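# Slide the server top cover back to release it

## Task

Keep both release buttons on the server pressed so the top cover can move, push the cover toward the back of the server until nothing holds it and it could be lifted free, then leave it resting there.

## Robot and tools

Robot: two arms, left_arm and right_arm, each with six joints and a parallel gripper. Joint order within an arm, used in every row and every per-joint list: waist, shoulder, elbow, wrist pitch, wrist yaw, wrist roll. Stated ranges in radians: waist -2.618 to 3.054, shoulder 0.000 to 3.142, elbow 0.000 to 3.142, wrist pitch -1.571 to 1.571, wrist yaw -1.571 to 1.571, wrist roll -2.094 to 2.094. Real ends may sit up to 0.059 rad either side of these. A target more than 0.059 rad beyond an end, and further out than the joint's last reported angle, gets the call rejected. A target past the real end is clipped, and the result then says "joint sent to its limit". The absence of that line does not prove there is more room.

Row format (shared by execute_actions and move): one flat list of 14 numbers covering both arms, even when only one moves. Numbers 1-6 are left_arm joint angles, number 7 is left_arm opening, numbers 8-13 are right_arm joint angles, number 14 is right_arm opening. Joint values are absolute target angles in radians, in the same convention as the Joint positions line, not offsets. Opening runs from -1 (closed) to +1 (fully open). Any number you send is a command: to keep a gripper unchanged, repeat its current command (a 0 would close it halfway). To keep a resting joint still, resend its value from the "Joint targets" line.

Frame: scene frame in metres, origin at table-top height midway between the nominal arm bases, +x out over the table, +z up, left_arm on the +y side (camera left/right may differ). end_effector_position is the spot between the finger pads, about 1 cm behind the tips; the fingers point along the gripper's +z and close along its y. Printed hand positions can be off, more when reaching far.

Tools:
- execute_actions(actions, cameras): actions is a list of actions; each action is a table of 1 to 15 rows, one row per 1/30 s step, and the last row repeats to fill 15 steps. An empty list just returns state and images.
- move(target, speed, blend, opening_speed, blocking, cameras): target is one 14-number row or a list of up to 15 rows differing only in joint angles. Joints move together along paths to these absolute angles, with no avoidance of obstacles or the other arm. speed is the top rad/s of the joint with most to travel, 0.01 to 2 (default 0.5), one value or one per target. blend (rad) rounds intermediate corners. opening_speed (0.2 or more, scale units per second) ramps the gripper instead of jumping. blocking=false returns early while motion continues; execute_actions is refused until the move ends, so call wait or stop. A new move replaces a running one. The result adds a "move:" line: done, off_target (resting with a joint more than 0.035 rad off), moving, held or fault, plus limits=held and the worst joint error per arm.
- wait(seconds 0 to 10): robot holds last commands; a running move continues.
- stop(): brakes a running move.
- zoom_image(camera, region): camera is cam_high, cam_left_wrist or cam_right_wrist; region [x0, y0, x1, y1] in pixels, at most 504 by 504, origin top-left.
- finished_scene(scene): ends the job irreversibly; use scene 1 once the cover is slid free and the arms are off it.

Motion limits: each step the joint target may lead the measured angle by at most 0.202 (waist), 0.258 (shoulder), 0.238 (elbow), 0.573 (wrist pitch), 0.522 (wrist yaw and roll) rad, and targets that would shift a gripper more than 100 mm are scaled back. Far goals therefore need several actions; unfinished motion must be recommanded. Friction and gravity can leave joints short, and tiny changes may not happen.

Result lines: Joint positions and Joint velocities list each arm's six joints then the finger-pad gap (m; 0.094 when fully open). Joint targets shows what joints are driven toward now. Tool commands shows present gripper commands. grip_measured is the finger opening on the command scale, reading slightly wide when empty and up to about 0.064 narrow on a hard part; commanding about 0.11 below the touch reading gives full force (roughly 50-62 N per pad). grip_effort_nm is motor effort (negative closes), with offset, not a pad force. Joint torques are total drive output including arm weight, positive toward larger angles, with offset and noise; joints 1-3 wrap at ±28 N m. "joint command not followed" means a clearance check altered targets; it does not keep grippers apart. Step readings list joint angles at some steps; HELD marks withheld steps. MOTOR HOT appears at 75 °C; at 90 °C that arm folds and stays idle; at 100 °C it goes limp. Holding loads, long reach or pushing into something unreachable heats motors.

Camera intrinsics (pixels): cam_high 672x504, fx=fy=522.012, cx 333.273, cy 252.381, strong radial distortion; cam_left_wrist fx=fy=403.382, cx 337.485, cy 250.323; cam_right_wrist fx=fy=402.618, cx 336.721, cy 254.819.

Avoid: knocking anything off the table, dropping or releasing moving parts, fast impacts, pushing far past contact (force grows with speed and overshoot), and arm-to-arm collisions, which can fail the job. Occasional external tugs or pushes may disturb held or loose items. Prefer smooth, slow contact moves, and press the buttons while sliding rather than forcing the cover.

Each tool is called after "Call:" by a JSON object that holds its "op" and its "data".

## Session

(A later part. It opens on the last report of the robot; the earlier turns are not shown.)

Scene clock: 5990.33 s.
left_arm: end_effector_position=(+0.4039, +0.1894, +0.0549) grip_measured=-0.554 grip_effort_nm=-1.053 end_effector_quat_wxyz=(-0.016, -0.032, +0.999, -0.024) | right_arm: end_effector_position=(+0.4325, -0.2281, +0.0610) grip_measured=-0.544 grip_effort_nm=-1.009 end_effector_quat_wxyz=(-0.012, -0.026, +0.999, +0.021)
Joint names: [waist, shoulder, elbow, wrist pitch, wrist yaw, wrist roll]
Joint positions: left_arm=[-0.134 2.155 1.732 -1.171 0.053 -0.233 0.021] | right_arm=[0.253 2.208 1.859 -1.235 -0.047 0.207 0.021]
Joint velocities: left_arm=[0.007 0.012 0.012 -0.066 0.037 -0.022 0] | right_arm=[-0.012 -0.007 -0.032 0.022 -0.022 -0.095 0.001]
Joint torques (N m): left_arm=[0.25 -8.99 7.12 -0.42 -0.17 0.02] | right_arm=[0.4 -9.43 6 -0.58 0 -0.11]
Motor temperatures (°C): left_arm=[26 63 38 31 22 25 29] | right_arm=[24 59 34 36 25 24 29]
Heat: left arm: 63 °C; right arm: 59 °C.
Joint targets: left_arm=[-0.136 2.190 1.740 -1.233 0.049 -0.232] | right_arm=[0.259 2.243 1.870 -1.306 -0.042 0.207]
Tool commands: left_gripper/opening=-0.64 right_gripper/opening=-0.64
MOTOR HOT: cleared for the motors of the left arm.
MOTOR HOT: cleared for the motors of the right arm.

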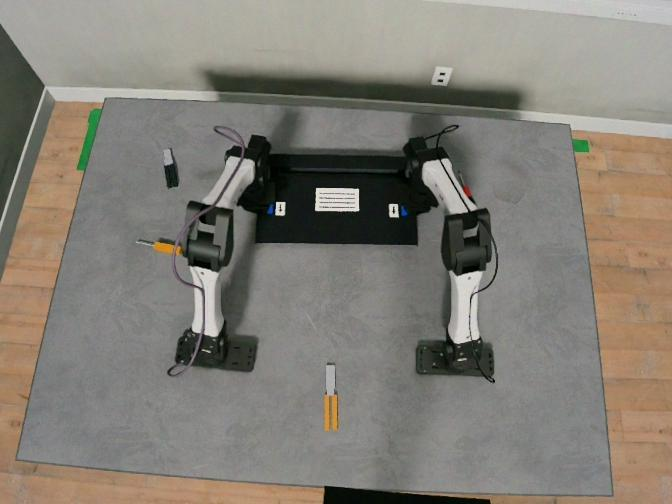

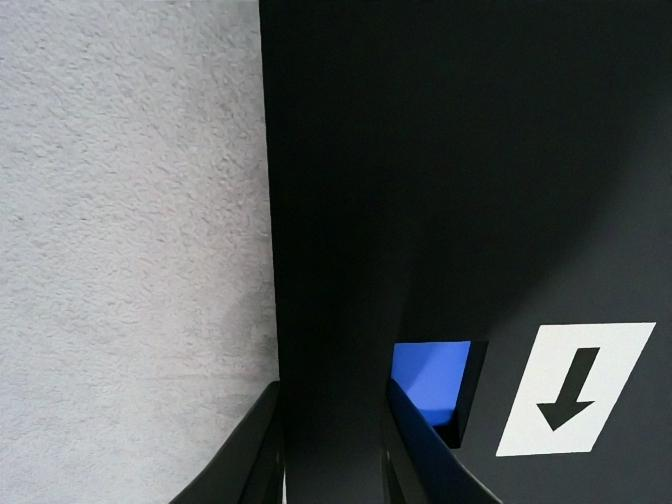

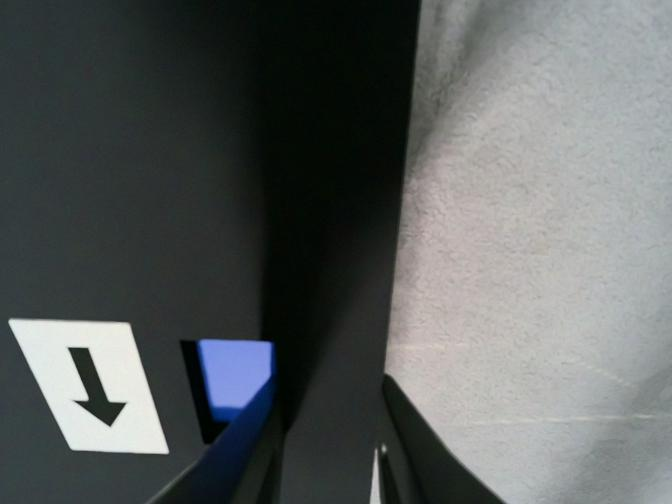

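Call:
{"op": "move", "data": {"target": [-0.1264, 2.146, 1.762, -0.966, 0.005, -0.232, -0.64, 0.2414, 2.1997, 1.8873, -1.030, 0.015, 0.207, -0.64], "speed": 0.12, "cameras": ["cam_high"]}}

Scene clock: 6013.33 s.
left_arm: end_effector_position=(+0.4104, +0.1894, +0.0548) grip_measured=-0.554 grip_effort_nm=-1.057 end_effector_quat_wxyz=(-0.003, -0.031, +0.999, -0.023) | right_arm: end_effector_position=(+0.4400, -0.2280, +0.0610) grip_measured=-0.544 grip_effort_nm=-1.004 end_effector_quat_wxyz=(+0.004, -0.026, +0.999, +0.020)
Joint names: [waist, shoulder, elbow, wrist pitch, wrist yaw, wrist roll]
Joint positions: left_arm=[-0.134 2.155 1.732 -1.145 0.047 -0.233 0.021] | right_arm=[0.253 2.208 1.859 -1.206 -0.036 0.207 0.021]
Joint velocities: left_arm=[-0.007 0.002 -0.007 -0.051 -0.037 -0.081 0] | right_arm=[0.012 -0.007 -0.007 0.007 0.007 -0.022 -0.001]
Joint torques (N m): left_arm=[1.21 -13.19 9.22 2.08 -0.57 0.02] | right_arm=[-1.01 -13.55 7.28 2.33 0.49 -0.11]
Motor temperatures (°C): left_arm=[26 61 38 31 22 25 29] | right_arm=[24 57 34 35 25 24 29]
Heat: left arm: 61 °C; right arm: 57 °C.
Joint targets: left_arm=[-0.126 2.146 1.762 -0.966 0.005 -0.232] | right_arm=[0.242 2.200 1.887 -1.030 0.015 0.207]
move: off_target (left_arm, right_arm); left_arm: the wrist pitch is farthest, 0.179 rad from its target; right_arm: the wrist pitch is farthest, 0.176 rad from its target
Images, in order (width x height): cam_high 672x504.

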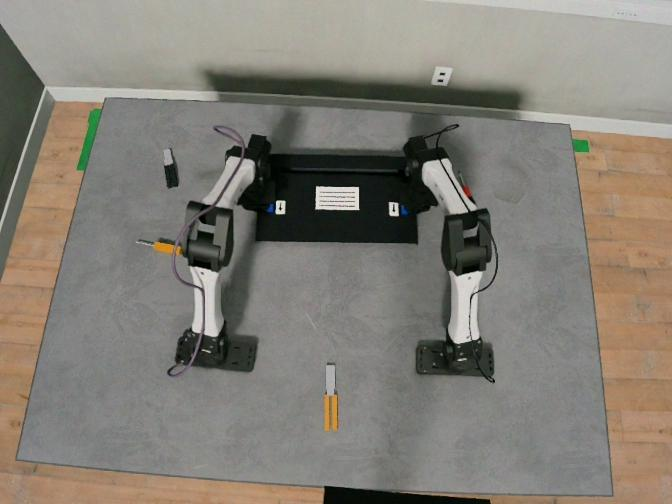

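Call:
{"op": "move", "data": {"target": [-0.1264, 2.146, 1.762, -0.936, 0.005, -0.232, -0.64, 0.2414, 2.1997, 1.8873, -1.010, 0.015, 0.207, -0.64], "speed": 0.04, "cameras": ["cam_high"]}}

Scene clock: 6024.67 s.
left_arm: end_effector_position=(+0.4168, +0.1895, +0.0549) grip_measured=-0.554 grip_effort_nm=-1.053 end_effector_quat_wxyz=(+0.010, -0.031, +0.999, -0.022) | right_arm: end_effector_position=(+0.4467, -0.2276, +0.0613) grip_measured=-0.544 grip_effort_nm=-1.009 end_effector_quat_wxyz=(+0.018, -0.026, +0.999, +0.019)
Joint names: [waist, shoulder, elbow, wrist pitch, wrist yaw, wrist roll]
Joint positions: left_arm=[-0.134 2.155 1.732 -1.119 0.04 -0.233 0.021] | right_arm=[0.253 2.208 1.859 -1.179 -0.029 0.207 0.021]
Joint velocities: left_arm=[0.007 0.012 0.012 -0.095 -0.066 0.037 -0.001] | right_arm=[-0.017 0.007 -0.007 0.022 -0.007 -0.007 -0.001]
Joint torques (N m): left_arm=[1.18 -13.19 9.24 2.18 -0.52 0.01] | right_arm=[-1.26 -13.59 7.51 2.35 0.45 -0.11]
Motor temperatures (°C): left_arm=[26 66 39 34 22 25 29] | right_arm=[24 58 35 37 25 24 29]
Heat: left arm: 66 °C; right arm: 58 °C.
Joint targets: left_arm=[-0.126 2.146 1.762 -0.936 0.005 -0.232] | right_arm=[0.242 2.200 1.887 -1.010 0.015 0.207]
move: off_target (left_arm, right_arm); left_arm: the wrist pitch is farthest, 0.183 rad from its target; right_arm: the wrist pitch is farthest, 0.169 rad from its target
Images, in order (width x height): cam_high 672x504.

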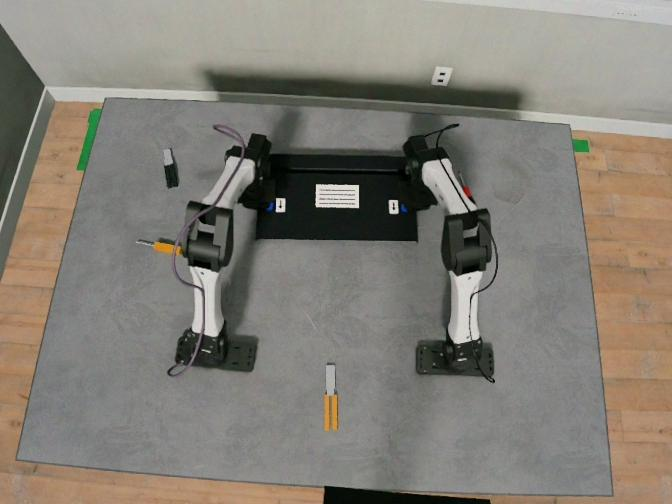

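Call:
{"op": "move", "data": {"target": [-0.1264, 2.146, 1.762, -0.918, 0.005, -0.232, -0.64, 0.2414, 2.1997, 1.8873, -0.996, 0.015, 0.207, -0.64], "speed": 0.04, "cameras": ["cam_high"]}}

Scene clock: 6032.30 s.
left_arm: end_effector_position=(+0.4169, +0.1894, +0.0549) grip_measured=-0.554 grip_effort_nm=-1.048 end_effector_quat_wxyz=(+0.010, -0.031, +0.999, -0.022) | right_arm: end_effector_position=(+0.4469, -0.2275, +0.0613) grip_measured=-0.544 grip_effort_nm=-1.009 end_effector_quat_wxyz=(+0.018, -0.026, +0.999, +0.019)
Joint names: [waist, shoulder, elbow, wrist pitch, wrist yaw, wrist roll]
Joint positions: left_arm=[-0.134 2.155 1.732 -1.119 0.04 -0.233 0.021] | right_arm=[0.253 2.208 1.859 -1.178 -0.029 0.207 0.021]
Joint velocities: left_arm=[0.027 0.007 0.007 -0.095 -0.051 0.007 0] | right_arm=[0.007 -0.007 0.017 0.007 -0.007 0.037 0.001]
Joint torques (N m): left_arm=[1.21 -13.22 9.26 2.37 -0.52 0.03] | right_arm=[-1.09 -13.59 7.51 2.48 0.41 -0.13]
Motor temperatures (°C): left_arm=[26 68 39 35 22 25 29] | right_arm=[24 57 35 38 25 24 29]
Heat: left arm: 68 °C; right arm: 57 °C.
Joint targets: left_arm=[-0.126 2.146 1.762 -0.918 0.005 -0.232] | right_arm=[0.242 2.200 1.887 -0.996 0.015 0.207]
move: off_target (left_arm, right_arm); left_arm: the wrist pitch is farthest, 0.201 rad from its target; right_arm: the wrist pitch is farthest, 0.182 rad from its target
Images, in order (width x height): cam_high 672x504.

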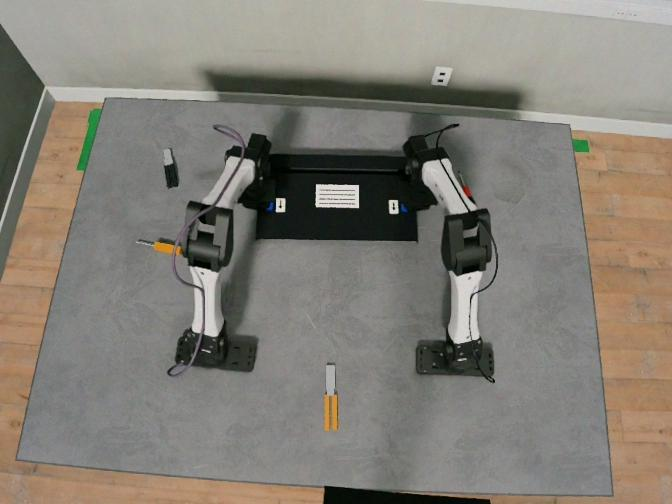

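Call:
{"op": "move", "data": {"target": [-0.1264, 2.166, 1.762, -0.893, 0.005, -0.232, -0.64, 0.2414, 2.2197, 1.8873, -0.975, 0.015, 0.207, -0.64], "speed": 0.04, "cameras": ["cam_high"]}}

Call:
{"op": "zoom_image", "data": {"camera": "cam_high", "region": [245, 145, 430, 250]}}

Scene clock: 6045.23 s.
left_arm: end_effector_position=(+0.4171, +0.1894, +0.0549) grip_measured=-0.554 grip_effort_nm=-1.053 end_effector_quat_wxyz=(+0.011, -0.031, +0.999, -0.023) | right_arm: end_effector_position=(+0.4472, -0.2274, +0.0613) grip_measured=-0.544 grip_effort_nm=-1.009 end_effector_quat_wxyz=(+0.019, -0.026, +0.999, +0.019)
Joint names: [waist, shoulder, elbow, wrist pitch, wrist yaw, wrist roll]
Joint positions: left_arm=[-0.134 2.155 1.732 -1.118 0.04 -0.233 0.021] | right_arm=[0.253 2.208 1.859 -1.177 -0.029 0.207 0.021]
Joint velocities: left_arm=[0.012 -0.032 -0.002 0.037 -0.081 -0.007 0] | right_arm=[-0.007 0.002 -0.002 -0.037 0.007 -0.037 -0.001]
Joint torques (N m): left_arm=[1.21 -11.33 9.25 2.62 -0.52 0.03] | right_arm=[-1.1 -11.6 7.45 2.7 0.45 -0.12]
Motor temperatures (°C): left_arm=[26 71 39 37 22 25 29] | right_arm=[24 57 36 40 25 24 30]
Heat: left arm: 71 °C; right arm: 57 °C.
Joint targets: left_arm=[-0.126 2.166 1.762 -0.893 0.005 -0.232] | right_arm=[0.242 2.220 1.887 -0.975 0.015 0.207]
move: off_target (left_arm, right_arm); left_arm: the wrist pitch is farthest, 0.225 rad from its target; right_arm: the wrist pitch is farthest, 0.202 rad from its target
Images, in order (width x height): cam_high 672x504.

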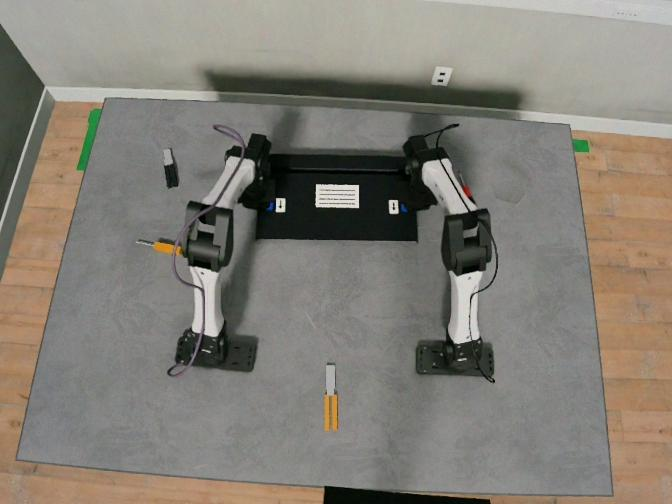

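Scaled by 2.724 from the camera's 672x504 image, which has a finer 960x720 frame.

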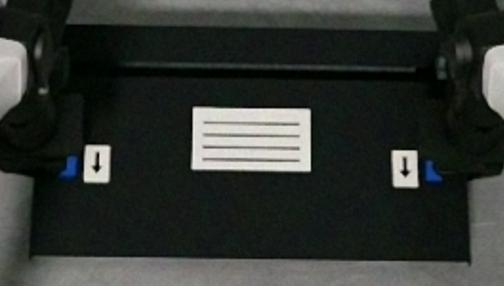

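Call:
{"op": "move", "data": {"target": [-0.1264, 2.166, 1.762, -0.843, 0.005, -0.232, -0.64, 0.2414, 2.2197, 1.8873, -0.930, 0.015, 0.207, -0.64], "speed": 0.04, "cameras": ["cam_high"]}}

Scene clock: 6066.97 s.
left_arm: end_effector_position=(+0.4282, +0.1888, +0.0551) grip_measured=-0.554 grip_effort_nm=-1.048 end_effector_quat_wxyz=(+0.033, -0.031, +0.999, -0.023) | right_arm: end_effector_position=(+0.4574, -0.2270, +0.0614) grip_measured=-0.544 grip_effort_nm=-1.004 end_effector_quat_wxyz=(+0.039, -0.025, +0.999, +0.020)
Joint names: [waist, shoulder, elbow, wrist pitch, wrist yaw, wrist roll]
Joint positions: left_arm=[-0.134 2.156 1.732 -1.073 0.032 -0.233 0.021] | right_arm=[0.251 2.209 1.859 -1.136 -0.022 0.208 0.021]
Joint velocities: left_arm=[-0.007 0.007 -0.007 -0.051 -0.022 -0.022 -0.001] | right_arm=[0.007 0.002 -0.027 -0.066 0.037 0.022 -0.001]
Joint torques (N m): left_arm=[1.18 -11.51 9.29 2.75 -0.45 0.02] | right_arm=[-1.02 -11.84 7.43 2.84 0.33 -0.14]
Motor temperatures (°C): left_arm=[26 70 40 41 22 25 29] | right_arm=[24 56 37 43 25 24 30]
Heat: left arm: 70 °C; right arm: 56 °C.
Joint targets: left_arm=[-0.126 2.166 1.762 -0.843 0.005 -0.232] | right_arm=[0.241 2.220 1.887 -0.930 0.015 0.207]
move: off_target (left_arm, right_arm); left_arm: the wrist pitch is farthest, 0.230 rad from its target; right_arm: the wrist pitch is farthest, 0.206 rad from its target
Images, in order (width x height): cam_high 672x504.

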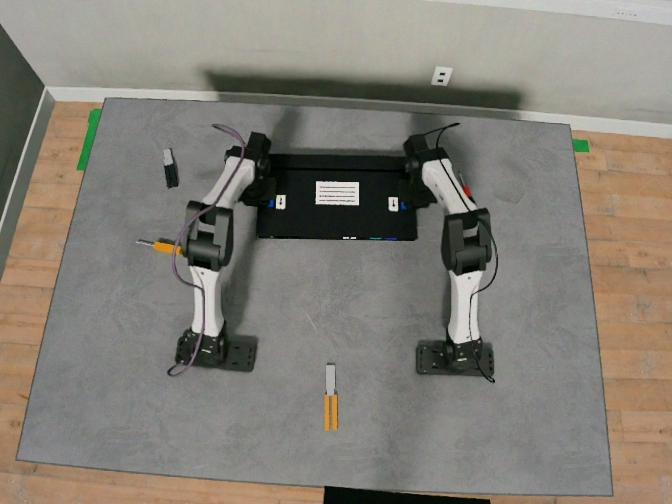

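Call:
{"op": "move", "data": {"target": [-0.134, 2.198, 1.7065, -1.083, 0.032, -0.233, -0.64, 0.251, 2.252, 1.833, -1.146, -0.022, 0.208, -0.64], "speed": 0.15}}

Call:
{"op": "zoom_image", "data": {"camera": "cam_high", "region": [255, 145, 345, 215]}}

Call:
{"op": "zoom_image", "data": {"camera": "cam_high", "region": [250, 205, 425, 250]}}

Scene clock: 6139.60 s.
left_arm: end_effector_position=(+0.4263, +0.1886, +0.0522) grip_measured=-0.554 grip_effort_nm=-1.048 end_effector_quat_wxyz=(+0.029, -0.031, +0.999, -0.024) | right_arm: end_effector_position=(+0.4549, -0.2269, +0.0590) grip_measured=-0.544 grip_effort_nm=-1.009 end_effector_quat_wxyz=(+0.032, -0.025, +0.999, +0.021)
Joint names: [waist, shoulder, elbow, wrist pitch, wrist yaw, wrist roll]
Joint positions: left_arm=[-0.134 2.159 1.726 -1.072 0.036 -0.233 0.021] | right_arm=[0.251 2.214 1.859 -1.145 -0.026 0.208 0.021]
Joint velocities: left_arm=[0.017 -0.017 -0.012 -0.051 0.007 0.007 -0.001] | right_arm=[-0.022 0.002 0.012 -0.022 -0.007 -0.007 -0.001]
Joint torques (N m): left_arm=[0.44 -8.75 4.75 0.28 -0.19 0.01] | right_arm=[-0.09 -9.26 3.03 0.38 0.01 -0.14]
Motor temperatures (°C): left_arm=[26 63 40 47 22 25 30] | right_arm=[24 56 40 45 25 24 30]
Heat: left arm: 63 °C; right arm: 56 °C.
Joint targets: left_arm=[-0.134 2.198 1.707 -1.083 0.032 -0.233] | right_arm=[0.251 2.252 1.833 -1.146 -0.022 0.208]
move: off_target (left_arm, right_arm); left_arm: the shoulder is farthest, 0.039 rad from its target; right_arm: the shoulder is farthest, 0.038 rad from its target

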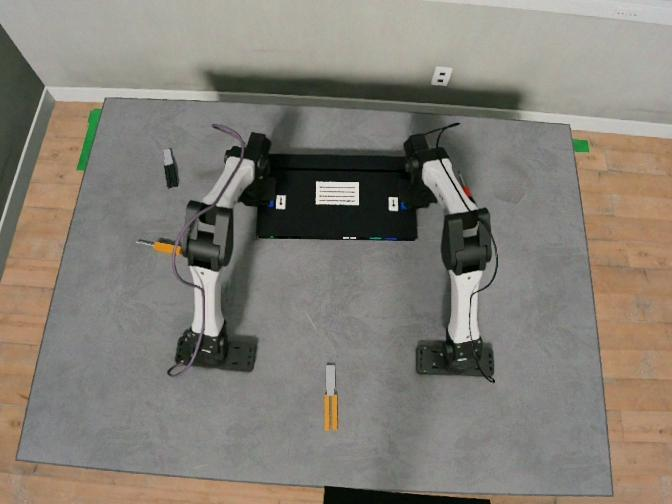

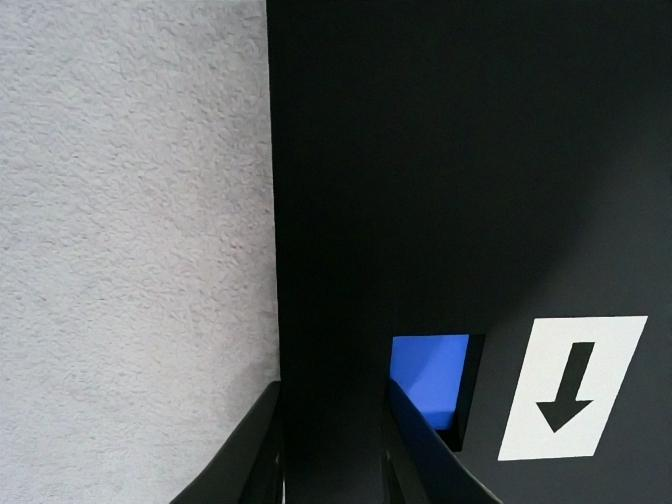

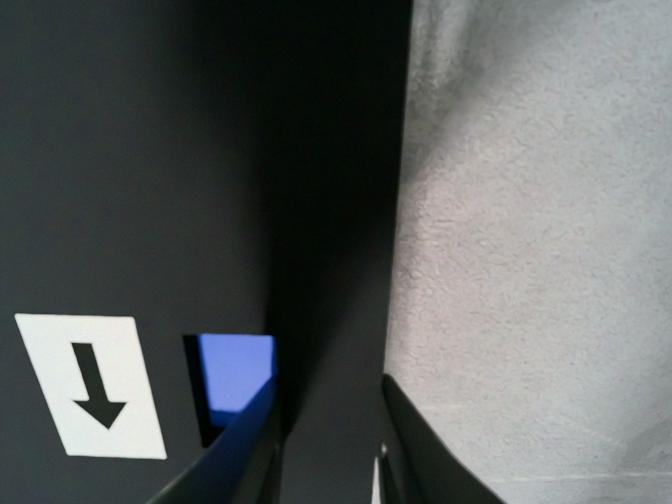

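Scaled by 5.600 from the camera's 672x504 image, which has a finer 960x720 frame.

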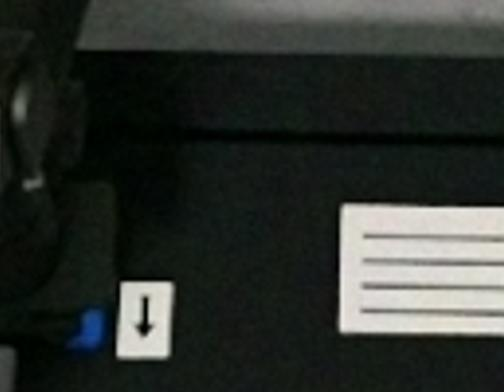

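Scaled by 2.880 from the camera's 672x504 image, which has a finer 960x720 frame.

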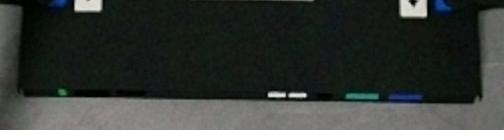

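Call:
{"op": "move", "data": {"target": [[-0.134, 2.114, 1.747, -1.112, 0.036, -0.233, -0.64, 0.251, 2.168, 1.881, -1.184, -0.026, 0.208, -0.64], [-0.134, 2.117, 1.736, -1.190, 0.036, -0.233, -0.64, 0.251, 2.171, 1.870, -1.262, -0.026, 0.208, -0.64]], "speed": [0.15, 0.04], "cameras": ["cam_high"]}}

Scene clock: 6174.27 s.
left_arm: end_effector_position=(+0.4212, +0.1887, +0.0524) grip_measured=-0.554 grip_effort_nm=-1.053 end_effector_quat_wxyz=(+0.018, -0.031, +0.999, -0.024) | right_arm: end_effector_position=(+0.4496, -0.2272, +0.0597) grip_measured=-0.544 grip_effort_nm=-1.009 end_effector_quat_wxyz=(+0.022, -0.025, +0.999, +0.022)
Joint names: [waist, shoulder, elbow, wrist pitch, wrist yaw, wrist roll]
Joint positions: left_arm=[-0.134 2.159 1.728 -1.095 0.04 -0.233 0.021] | right_arm=[0.251 2.212 1.859 -1.166 -0.033 0.208 0.021]
Joint velocities: left_arm=[-0.007 -0.022 -0.012 0.066 -0.037 0.037 -0.001] | right_arm=[0.007 0.012 0.007 -0.022 -0.022 -0.022 0]
Joint torques (N m): left_arm=[0.5 -16.43 7.23 -0.61 -0.19 0.01] | right_arm=[-0.17 -16.98 6.16 -0.76 0.03 -0.08]
Motor temperatures (°C): left_arm=[26 64 38 39 22 25 30] | right_arm=[24 58 35 39 25 24 30]
Heat: left arm: 64 °C; right arm: 58 °C.
Joint targets: left_arm=[-0.134 2.117 1.736 -1.190 0.036 -0.233] | right_arm=[0.251 2.171 1.870 -1.262 -0.026 0.208]
move: off_target (left_arm, right_arm); left_arm: the wrist pitch is farthest, 0.095 rad from its target; right_arm: the wrist pitch is farthest, 0.096 rad from its target
Images, in order (width x height): cam_high 672x504.

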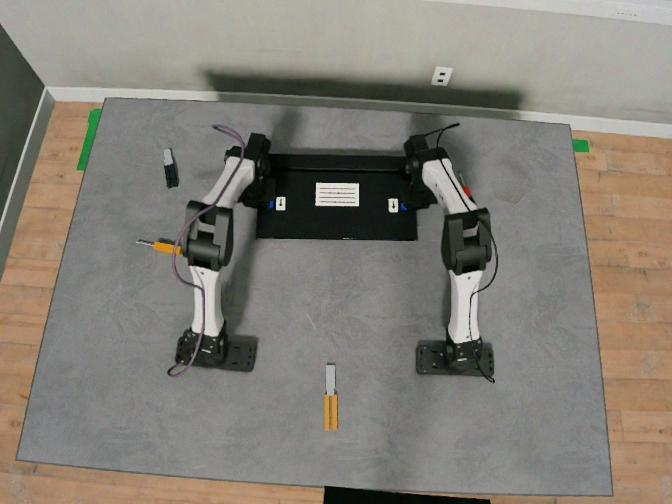

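Call:
{"op": "move", "data": {"target": [-0.1435, 2.1805, 1.684, -1.355, 0.062, -0.233, -0.64, 0.2655, 2.233, 1.817, -1.426, -0.070, 0.208, -0.64], "speed": 0.1}}

Call:
{"op": "zoom_image", "data": {"camera": "cam_high", "region": [255, 145, 345, 215]}}

Call:
{"op": "zoom_image", "data": {"camera": "cam_high", "region": [250, 205, 425, 250]}}

Scene clock: 6183.93 s.
left_arm: end_effector_position=(+0.4197, +0.1881, +0.0520) grip_measured=-0.554 grip_effort_nm=-1.053 end_effector_quat_wxyz=(+0.015, -0.031, +0.999, -0.026) | right_arm: end_effector_position=(+0.4467, -0.2258, +0.0590) grip_measured=-0.544 grip_effort_nm=-1.004 end_effector_quat_wxyz=(+0.016, -0.026, +0.999, +0.025)
Joint names: [waist, shoulder, elbow, wrist pitch, wrist yaw, wrist roll]
Joint positions: left_arm=[-0.134 2.159 1.726 -1.098 0.045 -0.233 0.021] | right_arm=[0.252 2.212 1.857 -1.173 -0.041 0.208 0.021]
Joint velocities: left_arm=[-0.017 -0.002 0.012 0.037 0.007 0.037 0] | right_arm=[-0.007 -0.002 -0.002 0.037 0.022 0.007 -0.001]
Joint torques (N m): left_arm=[-0.53 -10.41 2.52 -2.26 0.04 0.02] | right_arm=[1.21 -10.93 1.91 -2.62 -0.33 -0.1]
Motor temperatures (°C): left_arm=[26 71 39 39 22 25 30] | right_arm=[24 63 35 39 25 24 30]
Heat: left arm: 71 °C; right arm: 63 °C.
Joint targets: left_arm=[-0.144 2.181 1.684 -1.355 0.062 -0.233] | right_arm=[0.266 2.233 1.817 -1.426 -0.070 0.208]
move: off_target (left_arm, right_arm); left_arm: the wrist pitch is farthest, 0.257 rad from its target; right_arm: the wrist pitch is farthest, 0.253 rad from its target

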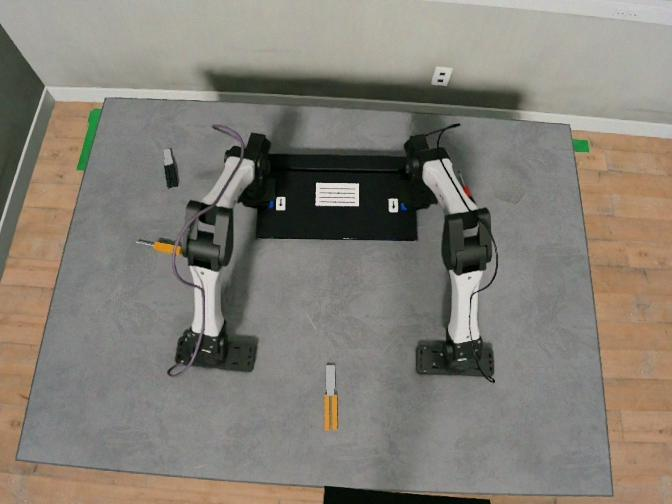

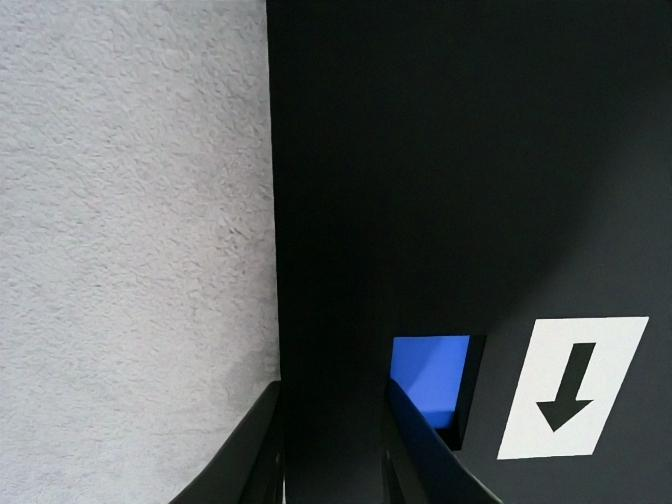

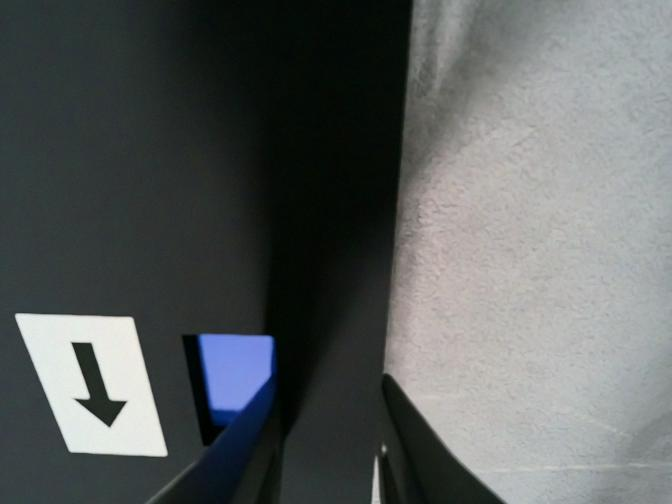

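Scaled by 5.600 from the camera's 672x504 image, which has a finer 960x720 frame.

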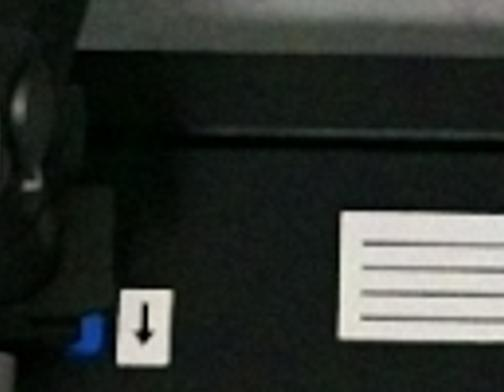

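Scaled by 2.880 from the camera's 672x504 image, which has a finer 960x720 frame.

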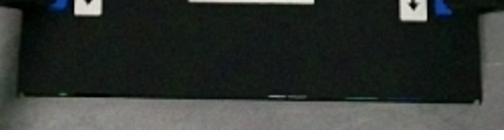

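Call:
{"op": "move", "data": {"target": [-0.1435, 2.241, 1.651, -1.323, 0.062, -0.233, -0.64, 0.2655, 2.295, 1.784, -1.397, -0.070, 0.208, -0.64], "speed": 0.1, "cameras": ["cam_high"]}}

Scene clock: 6200.90 s.
left_arm: end_effector_position=(+0.4191, +0.1881, +0.0503) grip_measured=-0.554 grip_effort_nm=-1.053 end_effector_quat_wxyz=(+0.014, -0.031, +0.999, -0.026) | right_arm: end_effector_position=(+0.4460, -0.2260, +0.0557) grip_measured=-0.544 grip_effort_nm=-1.009 end_effector_quat_wxyz=(+0.012, -0.025, +0.999, +0.024)
Joint names: [waist, shoulder, elbow, wrist pitch, wrist yaw, wrist roll]
Joint positions: left_arm=[-0.134 2.159 1.72 -1.093 0.045 -0.233 0.021] | right_arm=[0.252 2.218 1.853 -1.171 -0.042 0.208 0.021]
Joint velocities: left_arm=[0.027 -0.007 -0.002 -0.066 0.007 -0.007 -0.001] | right_arm=[-0.002 -0.022 0.007 -0.007 -0.007 -0.007 0]
Joint torques (N m): left_arm=[-0.54 -4.7 0.06 -1.99 0.02 0.01] | right_arm=[1.22 -5.46 -0.36 -2.26 -0.37 -0.12]
Motor temperatures (°C): left_arm=[26 68 37 43 22 25 30] | right_arm=[24 60 34 43 25 24 30]
Heat: left arm: 68 °C; right arm: 60 °C.
Joint targets: left_arm=[-0.144 2.241 1.651 -1.323 0.062 -0.233] | right_arm=[0.266 2.295 1.784 -1.397 -0.070 0.208]
move: off_target (left_arm, right_arm); left_arm: the wrist pitch is farthest, 0.230 rad from its target; right_arm: the wrist pitch is farthest, 0.226 rad from its target
Images, in order (width x height): cam_high 672x504.

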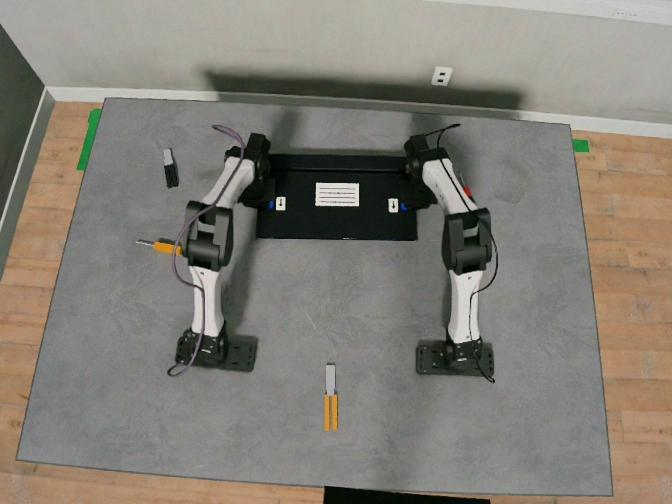

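Call:
{"op": "move", "data": {"target": [[-0.130, 2.1545, 1.735, -0.991, 0.018, -0.233, -0.64, 0.246, 2.214, 1.867, -1.068, -0.004, 0.208, -0.64], [-0.1235, 2.147, 1.761, -0.830, 0.005, -0.233, -0.64, 0.236, 2.207, 1.892, -0.908, 0.025, 0.208, -0.64]], "speed": [0.25, 0.06], "cameras": ["cam_high"]}}

Scene clock: 6239.90 s.
left_arm: end_effector_position=(+0.4368, +0.1892, +0.0532) grip_measured=-0.554 grip_effort_nm=-1.048 end_effector_quat_wxyz=(+0.050, -0.032, +0.998, -0.026) | right_arm: end_effector_position=(+0.4664, -0.2269, +0.0600) grip_measured=-0.544 grip_effort_nm=-1.004 end_effector_quat_wxyz=(+0.055, -0.024, +0.998, +0.022)
Joint names: [waist, shoulder, elbow, wrist pitch, wrist yaw, wrist roll]
Joint positions: left_arm=[-0.13 2.158 1.725 -1.029 0.031 -0.233 0.021] | right_arm=[0.248 2.213 1.857 -1.097 -0.017 0.208 0.021]
Joint velocities: left_arm=[-0.002 0.007 0.017 0.007 -0.007 0.022 0] | right_arm=[-0.002 -0.007 -0.002 -0.037 -0.022 -0.037 0.001]
Joint torques (N m): left_arm=[1.1 -13.61 9.96 2.51 -0.43 0.01] | right_arm=[-1.16 -13.64 8.1 2.7 0.39 -0.12]
Motor temperatures (°C): left_arm=[26 55 35 42 22 25 30] | right_arm=[24 51 33 44 25 24 30]
Heat: left arm: 55 °C; right arm: 51 °C.
Joint targets: left_arm=[-0.124 2.147 1.761 -0.830 0.005 -0.233] | right_arm=[0.236 2.207 1.892 -0.908 0.025 0.208]
move: off_target (left_arm, right_arm); left_arm: the wrist pitch is farthest, 0.199 rad from its target; right_arm: the wrist pitch is farthest, 0.189 rad from its target
Images, in order (width x height): cam_high 672x504.

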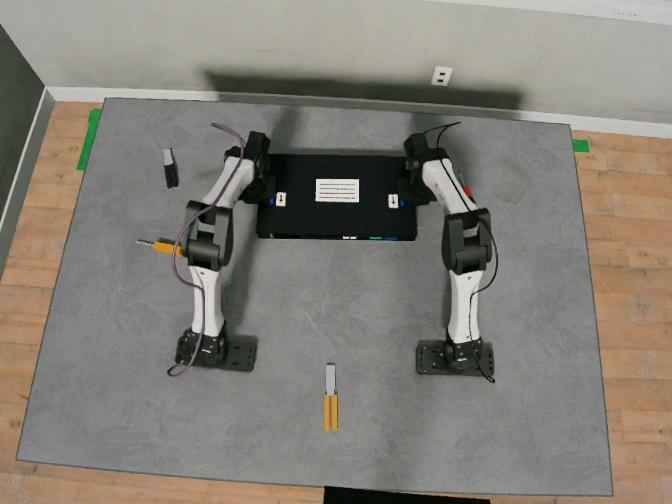

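Call:
{"op": "wait", "data": {"seconds": 0}}

Call:
{"op": "zoom_image", "data": {"camera": "cam_left_wrist", "region": [370, 320, 510, 470]}}

Call:
{"op": "zoom_image", "data": {"camera": "cam_right_wrist", "region": [160, 320, 300, 470]}}

Call:
{"op": "zoom_image", "data": {"camera": "cam_high", "region": [245, 145, 430, 250]}}

Scene clock: 6251.00 s.
left_arm: end_effector_position=(+0.4368, +0.1892, +0.0532) grip_measured=-0.554 grip_effort_nm=-1.053 end_effector_quat_wxyz=(+0.050, -0.032, +0.998, -0.026) | right_arm: end_effector_position=(+0.4664, -0.2269, +0.0600) grip_measured=-0.544 grip_effort_nm=-1.009 end_effector_quat_wxyz=(+0.055, -0.024, +0.998, +0.022)
Joint names: [waist, shoulder, elbow, wrist pitch, wrist yaw, wrist roll]
Joint positions: left_arm=[-0.13 2.158 1.725 -1.029 0.031 -0.233 0.021] | right_arm=[0.248 2.213 1.857 -1.097 -0.017 0.208 0.021]
Joint velocities: left_arm=[-0.012 -0.017 -0.002 0.066 0.022 0.007 0] | right_arm=[-0.012 0.002 -0.012 0.051 0.022 -0.007 0]
Joint torques (N m): left_arm=[1.13 -13.64 9.96 2.5 -0.43 0.02] | right_arm=[-1.17 -13.59 8.08 2.73 0.43 -0.14]
Motor temperatures (°C): left_arm=[26 61 36 44 22 25 30] | right_arm=[24 54 35 45 25 24 30]
Heat: left arm: 61 °C; right arm: 54 °C.
Joint targets: left_arm=[-0.124 2.147 1.761 -0.830 0.005 -0.233] | right_arm=[0.236 2.207 1.892 -0.908 0.025 0.208]
Tool commands: left_gripper/opening=-0.64 right_gripper/opening=-0.64

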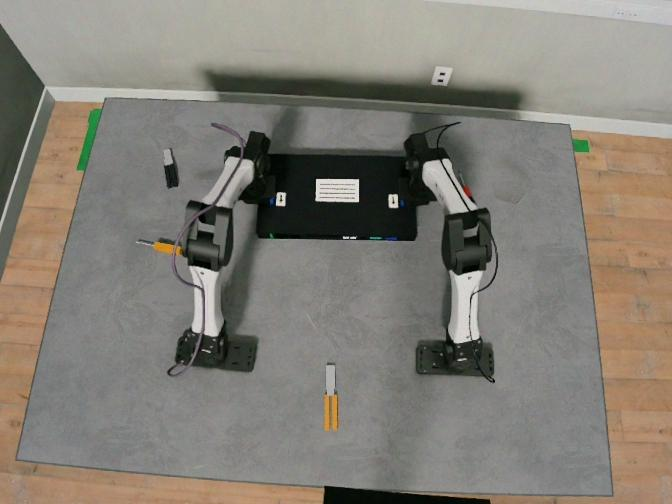

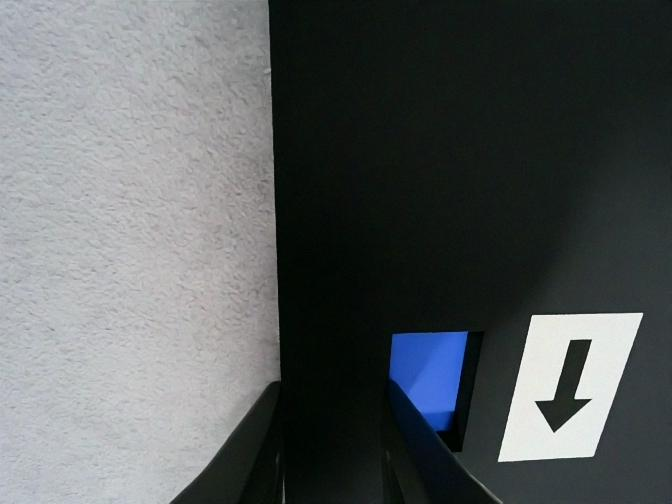

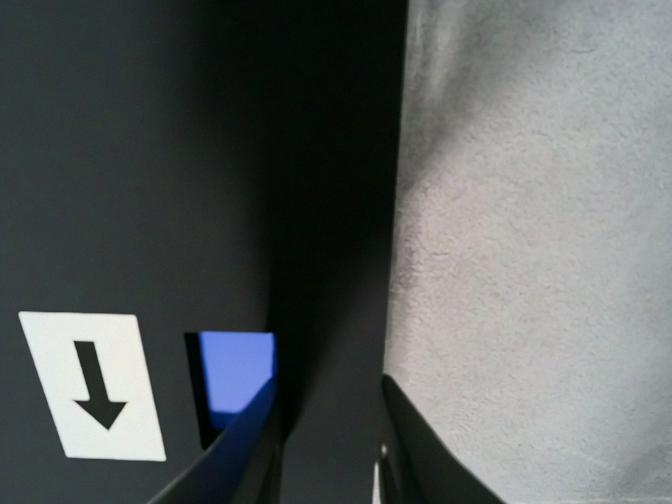

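Scaled by 3.360 from the camera's 672x504 image, which has a finer 960x720 frame.

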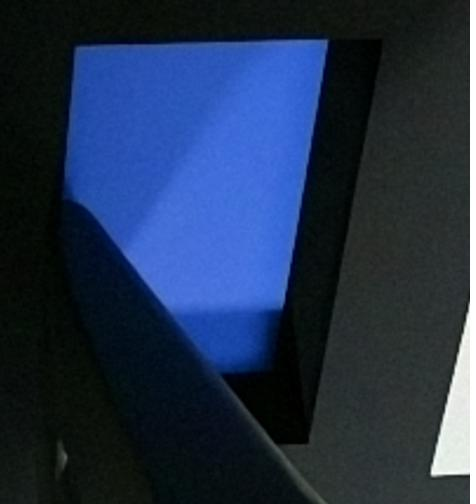

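Scaled by 3.360 from the camera's 672x504 image, which has a finer 960x720 frame.

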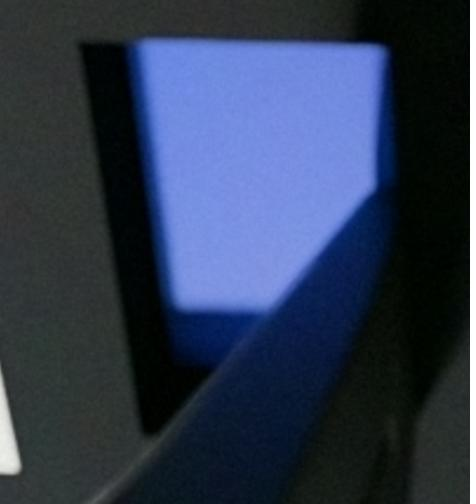

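Scaled by 2.724 from the camera's 672x504 image, which has a finer 960x720 frame.

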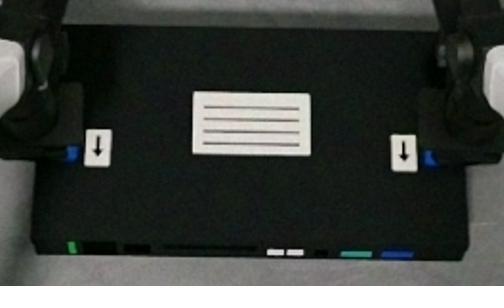

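Call:
{"op": "wait", "data": {"seconds": 0, "cameras": ["cam_high"]}}

Scene clock: 6279.90 s.
left_arm: end_effector_position=(+0.4368, +0.1892, +0.0532) grip_measured=-0.554 grip_effort_nm=-1.048 end_effector_quat_wxyz=(+0.050, -0.032, +0.998, -0.026) | right_arm: end_effector_position=(+0.4664, -0.2269, +0.0600) grip_measured=-0.544 grip_effort_nm=-1.009 end_effector_quat_wxyz=(+0.055, -0.024, +0.998, +0.022)
Joint names: [waist, shoulder, elbow, wrist pitch, wrist yaw, wrist roll]
Joint positions: left_arm=[-0.13 2.158 1.725 -1.029 0.031 -0.233 0.021] | right_arm=[0.248 2.213 1.857 -1.097 -0.017 0.208 0.021]
Joint velocities: left_arm=[-0.007 -0.027 -0.007 0.007 0.007 -0.022 0.001] | right_arm=[0.002 -0.002 0.002 -0.037 -0.007 0.037 0]
Joint torques (N m): left_arm=[1.11 -13.63 9.95 2.51 -0.43 0.02] | right_arm=[-1.25 -13.56 8.05 2.71 0.43 -0.13]
Motor temperatures (°C): left_arm=[26 70 38 46 22 25 30] | right_arm=[24 58 38 46 25 24 30]
Heat: left arm: 70 °C; right arm: 58 °C.
Joint targets: left_arm=[-0.124 2.147 1.761 -0.830 0.005 -0.233] | right_arm=[0.236 2.207 1.892 -0.908 0.025 0.208]
Tool commands: left_gripper/opening=-0.64 right_gripper/opening=-0.64
Images, in order (width x height): cam_high 672x504.

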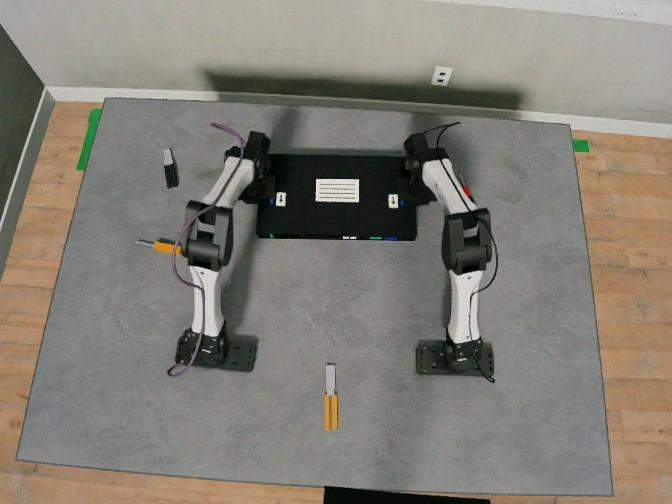

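Call:
{"op": "move", "data": {"target": [-0.13, 2.195, 1.702, -1.043, 0.031, -0.233, -0.64, 0.248, 2.251, 1.834, -1.109, -0.018, 0.208, -0.64], "speed": 0.1, "cameras": []}}

Call:
{"op": "wait", "data": {"seconds": 10, "cameras": []}}

Scene clock: 6294.07 s.
left_arm: end_effector_position=(+0.4351, +0.1892, +0.0524) grip_measured=-0.554 grip_effort_nm=-1.053 end_effector_quat_wxyz=(+0.047, -0.032, +0.998, -0.026) | right_arm: end_effector_position=(+0.4641, -0.2266, +0.0597) grip_measured=-0.544 grip_effort_nm=-1.004 end_effector_quat_wxyz=(+0.051, -0.024, +0.998, +0.023)
Joint names: [waist, shoulder, elbow, wrist pitch, wrist yaw, wrist roll]
Joint positions: left_arm=[-0.13 2.158 1.723 -1.033 0.033 -0.233 0.021] | right_arm=[0.248 2.213 1.857 -1.106 -0.022 0.208 0.021]
Joint velocities: left_arm=[-0.017 0.007 0.007 0.051 0.007 -0.139 0.001] | right_arm=[0.007 -0.017 -0.017 0.066 0.022 -0.022 -0.001]
Joint torques (N m): left_arm=[0.46 -9.06 4.67 0.37 -0.17 0.02] | right_arm=[-0.02 -9.29 3.38 0.47 0 -0.14]
Motor temperatures (°C): left_arm=[26 71 39 46 22 25 30] | right_arm=[24 59 39 46 25 24 30]
Heat: left arm: 71 °C; right arm: 59 °C.
Joint targets: left_arm=[-0.130 2.195 1.702 -1.043 0.031 -0.233] | right_arm=[0.248 2.251 1.834 -1.109 -0.018 0.208]
move: off_target (left_arm, right_arm); left_arm: the shoulder is farthest, 0.037 rad from its target; right_arm: the shoulder is farthest, 0.038 rad from its target
No camera images: "cameras" was empty.

Scene clock: 6304.07 s.
left_arm: end_effector_position=(+0.4351, +0.1892, +0.0524) grip_measured=-0.554 grip_effort_nm=-1.048 end_effector_quat_wxyz=(+0.047, -0.032, +0.998, -0.026) | right_arm: end_effector_position=(+0.4641, -0.2266, +0.0597) grip_measured=-0.544 grip_effort_nm=-1.004 end_effector_quat_wxyz=(+0.051, -0.024, +0.998, +0.023)
Joint names: [waist, shoulder, elbow, wrist pitch, wrist yaw, wrist roll]
Joint positions: left_arm=[-0.13 2.158 1.723 -1.033 0.033 -0.233 0.021] | right_arm=[0.248 2.213 1.857 -1.106 -0.022 0.208 0.021]
Joint velocities: left_arm=[0.022 -0.017 0.007 -0.037 0.022 -0.022 -0.001] | right_arm=[0.002 0.007 0.002 -0.066 -0.066 -0.051 0]
Joint torques (N m): left_arm=[0.46 -9.1 4.64 0.37 -0.17 0.01] | right_arm=[-0.05 -9.43 3.34 0.45 0.03 -0.11]
Motor temperatures (°C): left_arm=[26 67 38 42 22 25 30] | right_arm=[24 58 37 43 25 24 30]
Heat: left arm: 67 °C; right arm: 58 °C.
Joint targets: left_arm=[-0.130 2.195 1.702 -1.043 0.031 -0.233] | right_arm=[0.248 2.251 1.834 -1.109 -0.018 0.208]
Tool commands: left_gripper/opening=-0.64 right_gripper/opening=-0.64
wait: 10.00 s; at rest by 0.17 s
No camera images: "cameras" was empty.

Call:
{"op": "move", "data": {"target": [-0.141, 2.1765, 1.675, -1.342, 0.068, -0.233, -0.64, 0.265, 2.231, 1.811, -1.415, -0.075, 0.208, -0.64], "speed": 0.08, "cameras": ["cam_high"]}}

Call:
{"op": "zoom_image", "data": {"camera": "cam_high", "region": [255, 145, 345, 215]}}

Scene clock: 6331.47 s.
left_arm: end_effector_position=(+0.4196, +0.1882, +0.0515) grip_measured=-0.554 grip_effort_nm=-1.057 end_effector_quat_wxyz=(+0.015, -0.032, +0.999, -0.029) | right_arm: end_effector_position=(+0.4467, -0.2259, +0.0582) grip_measured=-0.544 grip_effort_nm=-1.004 end_effector_quat_wxyz=(+0.015, -0.025, +0.999, +0.027)
Joint names: [waist, shoulder, elbow, wrist pitch, wrist yaw, wrist roll]
Joint positions: left_arm=[-0.131 2.158 1.723 -1.095 0.051 -0.233 0.021] | right_arm=[0.25 2.213 1.855 -1.172 -0.046 0.208 0.021]
Joint velocities: left_arm=[0.012 0.007 -0.007 0.051 0.022 0.051 0] | right_arm=[-0.002 0.017 0.002 -0.051 -0.051 0.007 0]
Joint torques (N m): left_arm=[-0.59 -10.73 2.03 -2.16 0.04 0.01] | right_arm=[1.28 -11.12 1.47 -2.49 -0.35 -0.12]
Motor temperatures (°C): left_arm=[26 62 37 39 22 25 30] | right_arm=[24 55 35 41 25 24 30]
Heat: left arm: 62 °C; right arm: 55 °C.
Joint targets: left_arm=[-0.141 2.176 1.675 -1.342 0.068 -0.233] | right_arm=[0.265 2.231 1.811 -1.415 -0.075 0.208]
move: off_target (left_arm, right_arm); left_arm: the wrist pitch is farthest, 0.247 rad from its target; right_arm: the wrist pitch is farthest, 0.243 rad from its target
Images, in order (width x height): cam_high 672x504.

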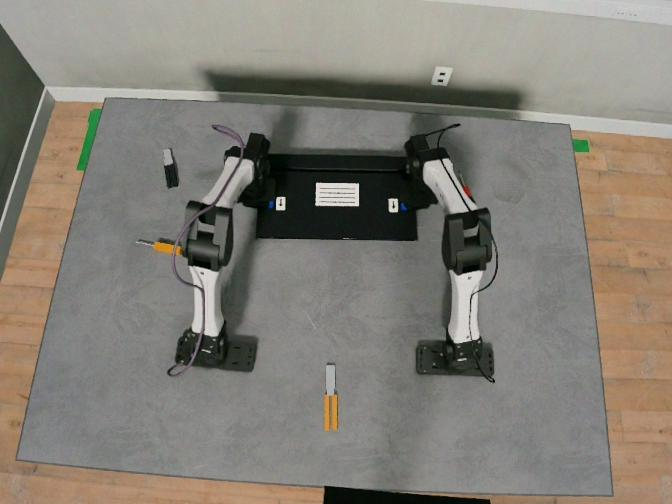

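Scaled by 5.600 from the camera's 672x504 image, which has a finer 960x720 frame.

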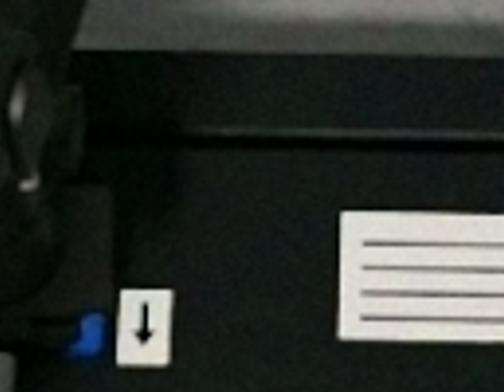

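Call:
{"op": "move", "data": {"target": [-0.143, 2.177, 1.673, -1.417, 0.07, -0.233, -0.64, 0.268, 2.231, 1.808, -1.494, -0.08, 0.208, -0.64], "speed": 0.08, "cameras": ["cam_high"]}}

Call:
{"op": "zoom_image", "data": {"camera": "cam_high", "region": [255, 145, 345, 215]}}

Call:
{"op": "zoom_image", "data": {"camera": "cam_high", "region": [250, 145, 430, 250]}}

Scene clock: 6348.43 s.
left_arm: end_effector_position=(+0.4191, +0.1883, +0.0515) grip_measured=-0.554 grip_effort_nm=-1.053 end_effector_quat_wxyz=(+0.014, -0.032, +0.999, -0.029) | right_arm: end_effector_position=(+0.4458, -0.2260, +0.0582) grip_measured=-0.544 grip_effort_nm=-1.009 end_effector_quat_wxyz=(+0.013, -0.025, +0.999, +0.027)
Joint names: [waist, shoulder, elbow, wrist pitch, wrist yaw, wrist roll]
Joint positions: left_arm=[-0.131 2.158 1.723 -1.097 0.051 -0.233 0.021] | right_arm=[0.251 2.213 1.855 -1.175 -0.046 0.208 0.021]
Joint velocities: left_arm=[0.022 -0.012 -0.012 0.051 0.037 -0.022 0] | right_arm=[-0.017 -0.012 -0.017 0.022 -0.007 -0.037 0.001]
Joint torques (N m): left_arm=[-0.7 -10.66 1.85 -2.91 0.07 0.01] | right_arm=[1.58 -11.12 1.33 -3.37 -0.41 -0.09]
Motor temperatures (°C): left_arm=[26 61 36 43 22 25 30] | right_arm=[24 56 34 44 25 24 30]
Heat: left arm: 61 °C; right arm: 56 °C.
Joint targets: left_arm=[-0.143 2.177 1.673 -1.417 0.070 -0.233] | right_arm=[0.268 2.231 1.808 -1.494 -0.080 0.208]
move: off_target (left_arm, right_arm); left_arm: the wrist pitch is farthest, 0.320 rad from its target; right_arm: the wrist pitch is farthest, 0.319 rad from its target
Images, in order (width x height): cam_high 672x504.

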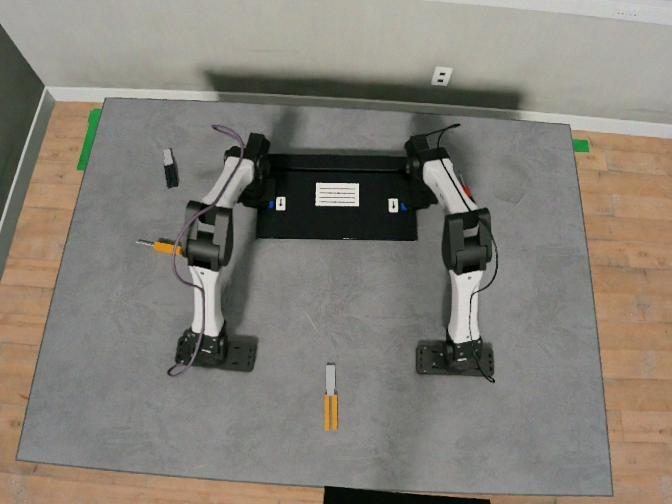

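Scaled by 5.600 from the camera's 672x504 image, which has a finer 960x720 frame.

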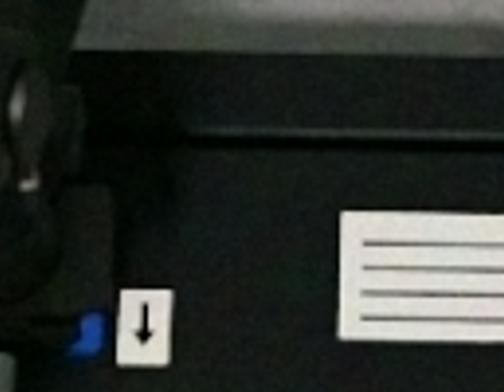

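Scaled by 2.800 from the camera's 672x504 image, which has a finer 960x720 frame.

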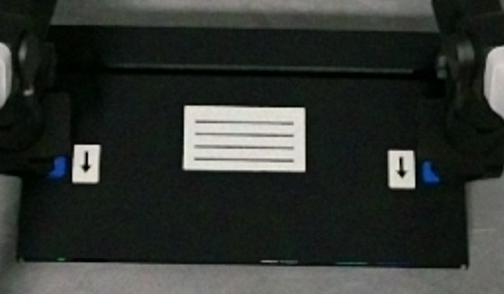

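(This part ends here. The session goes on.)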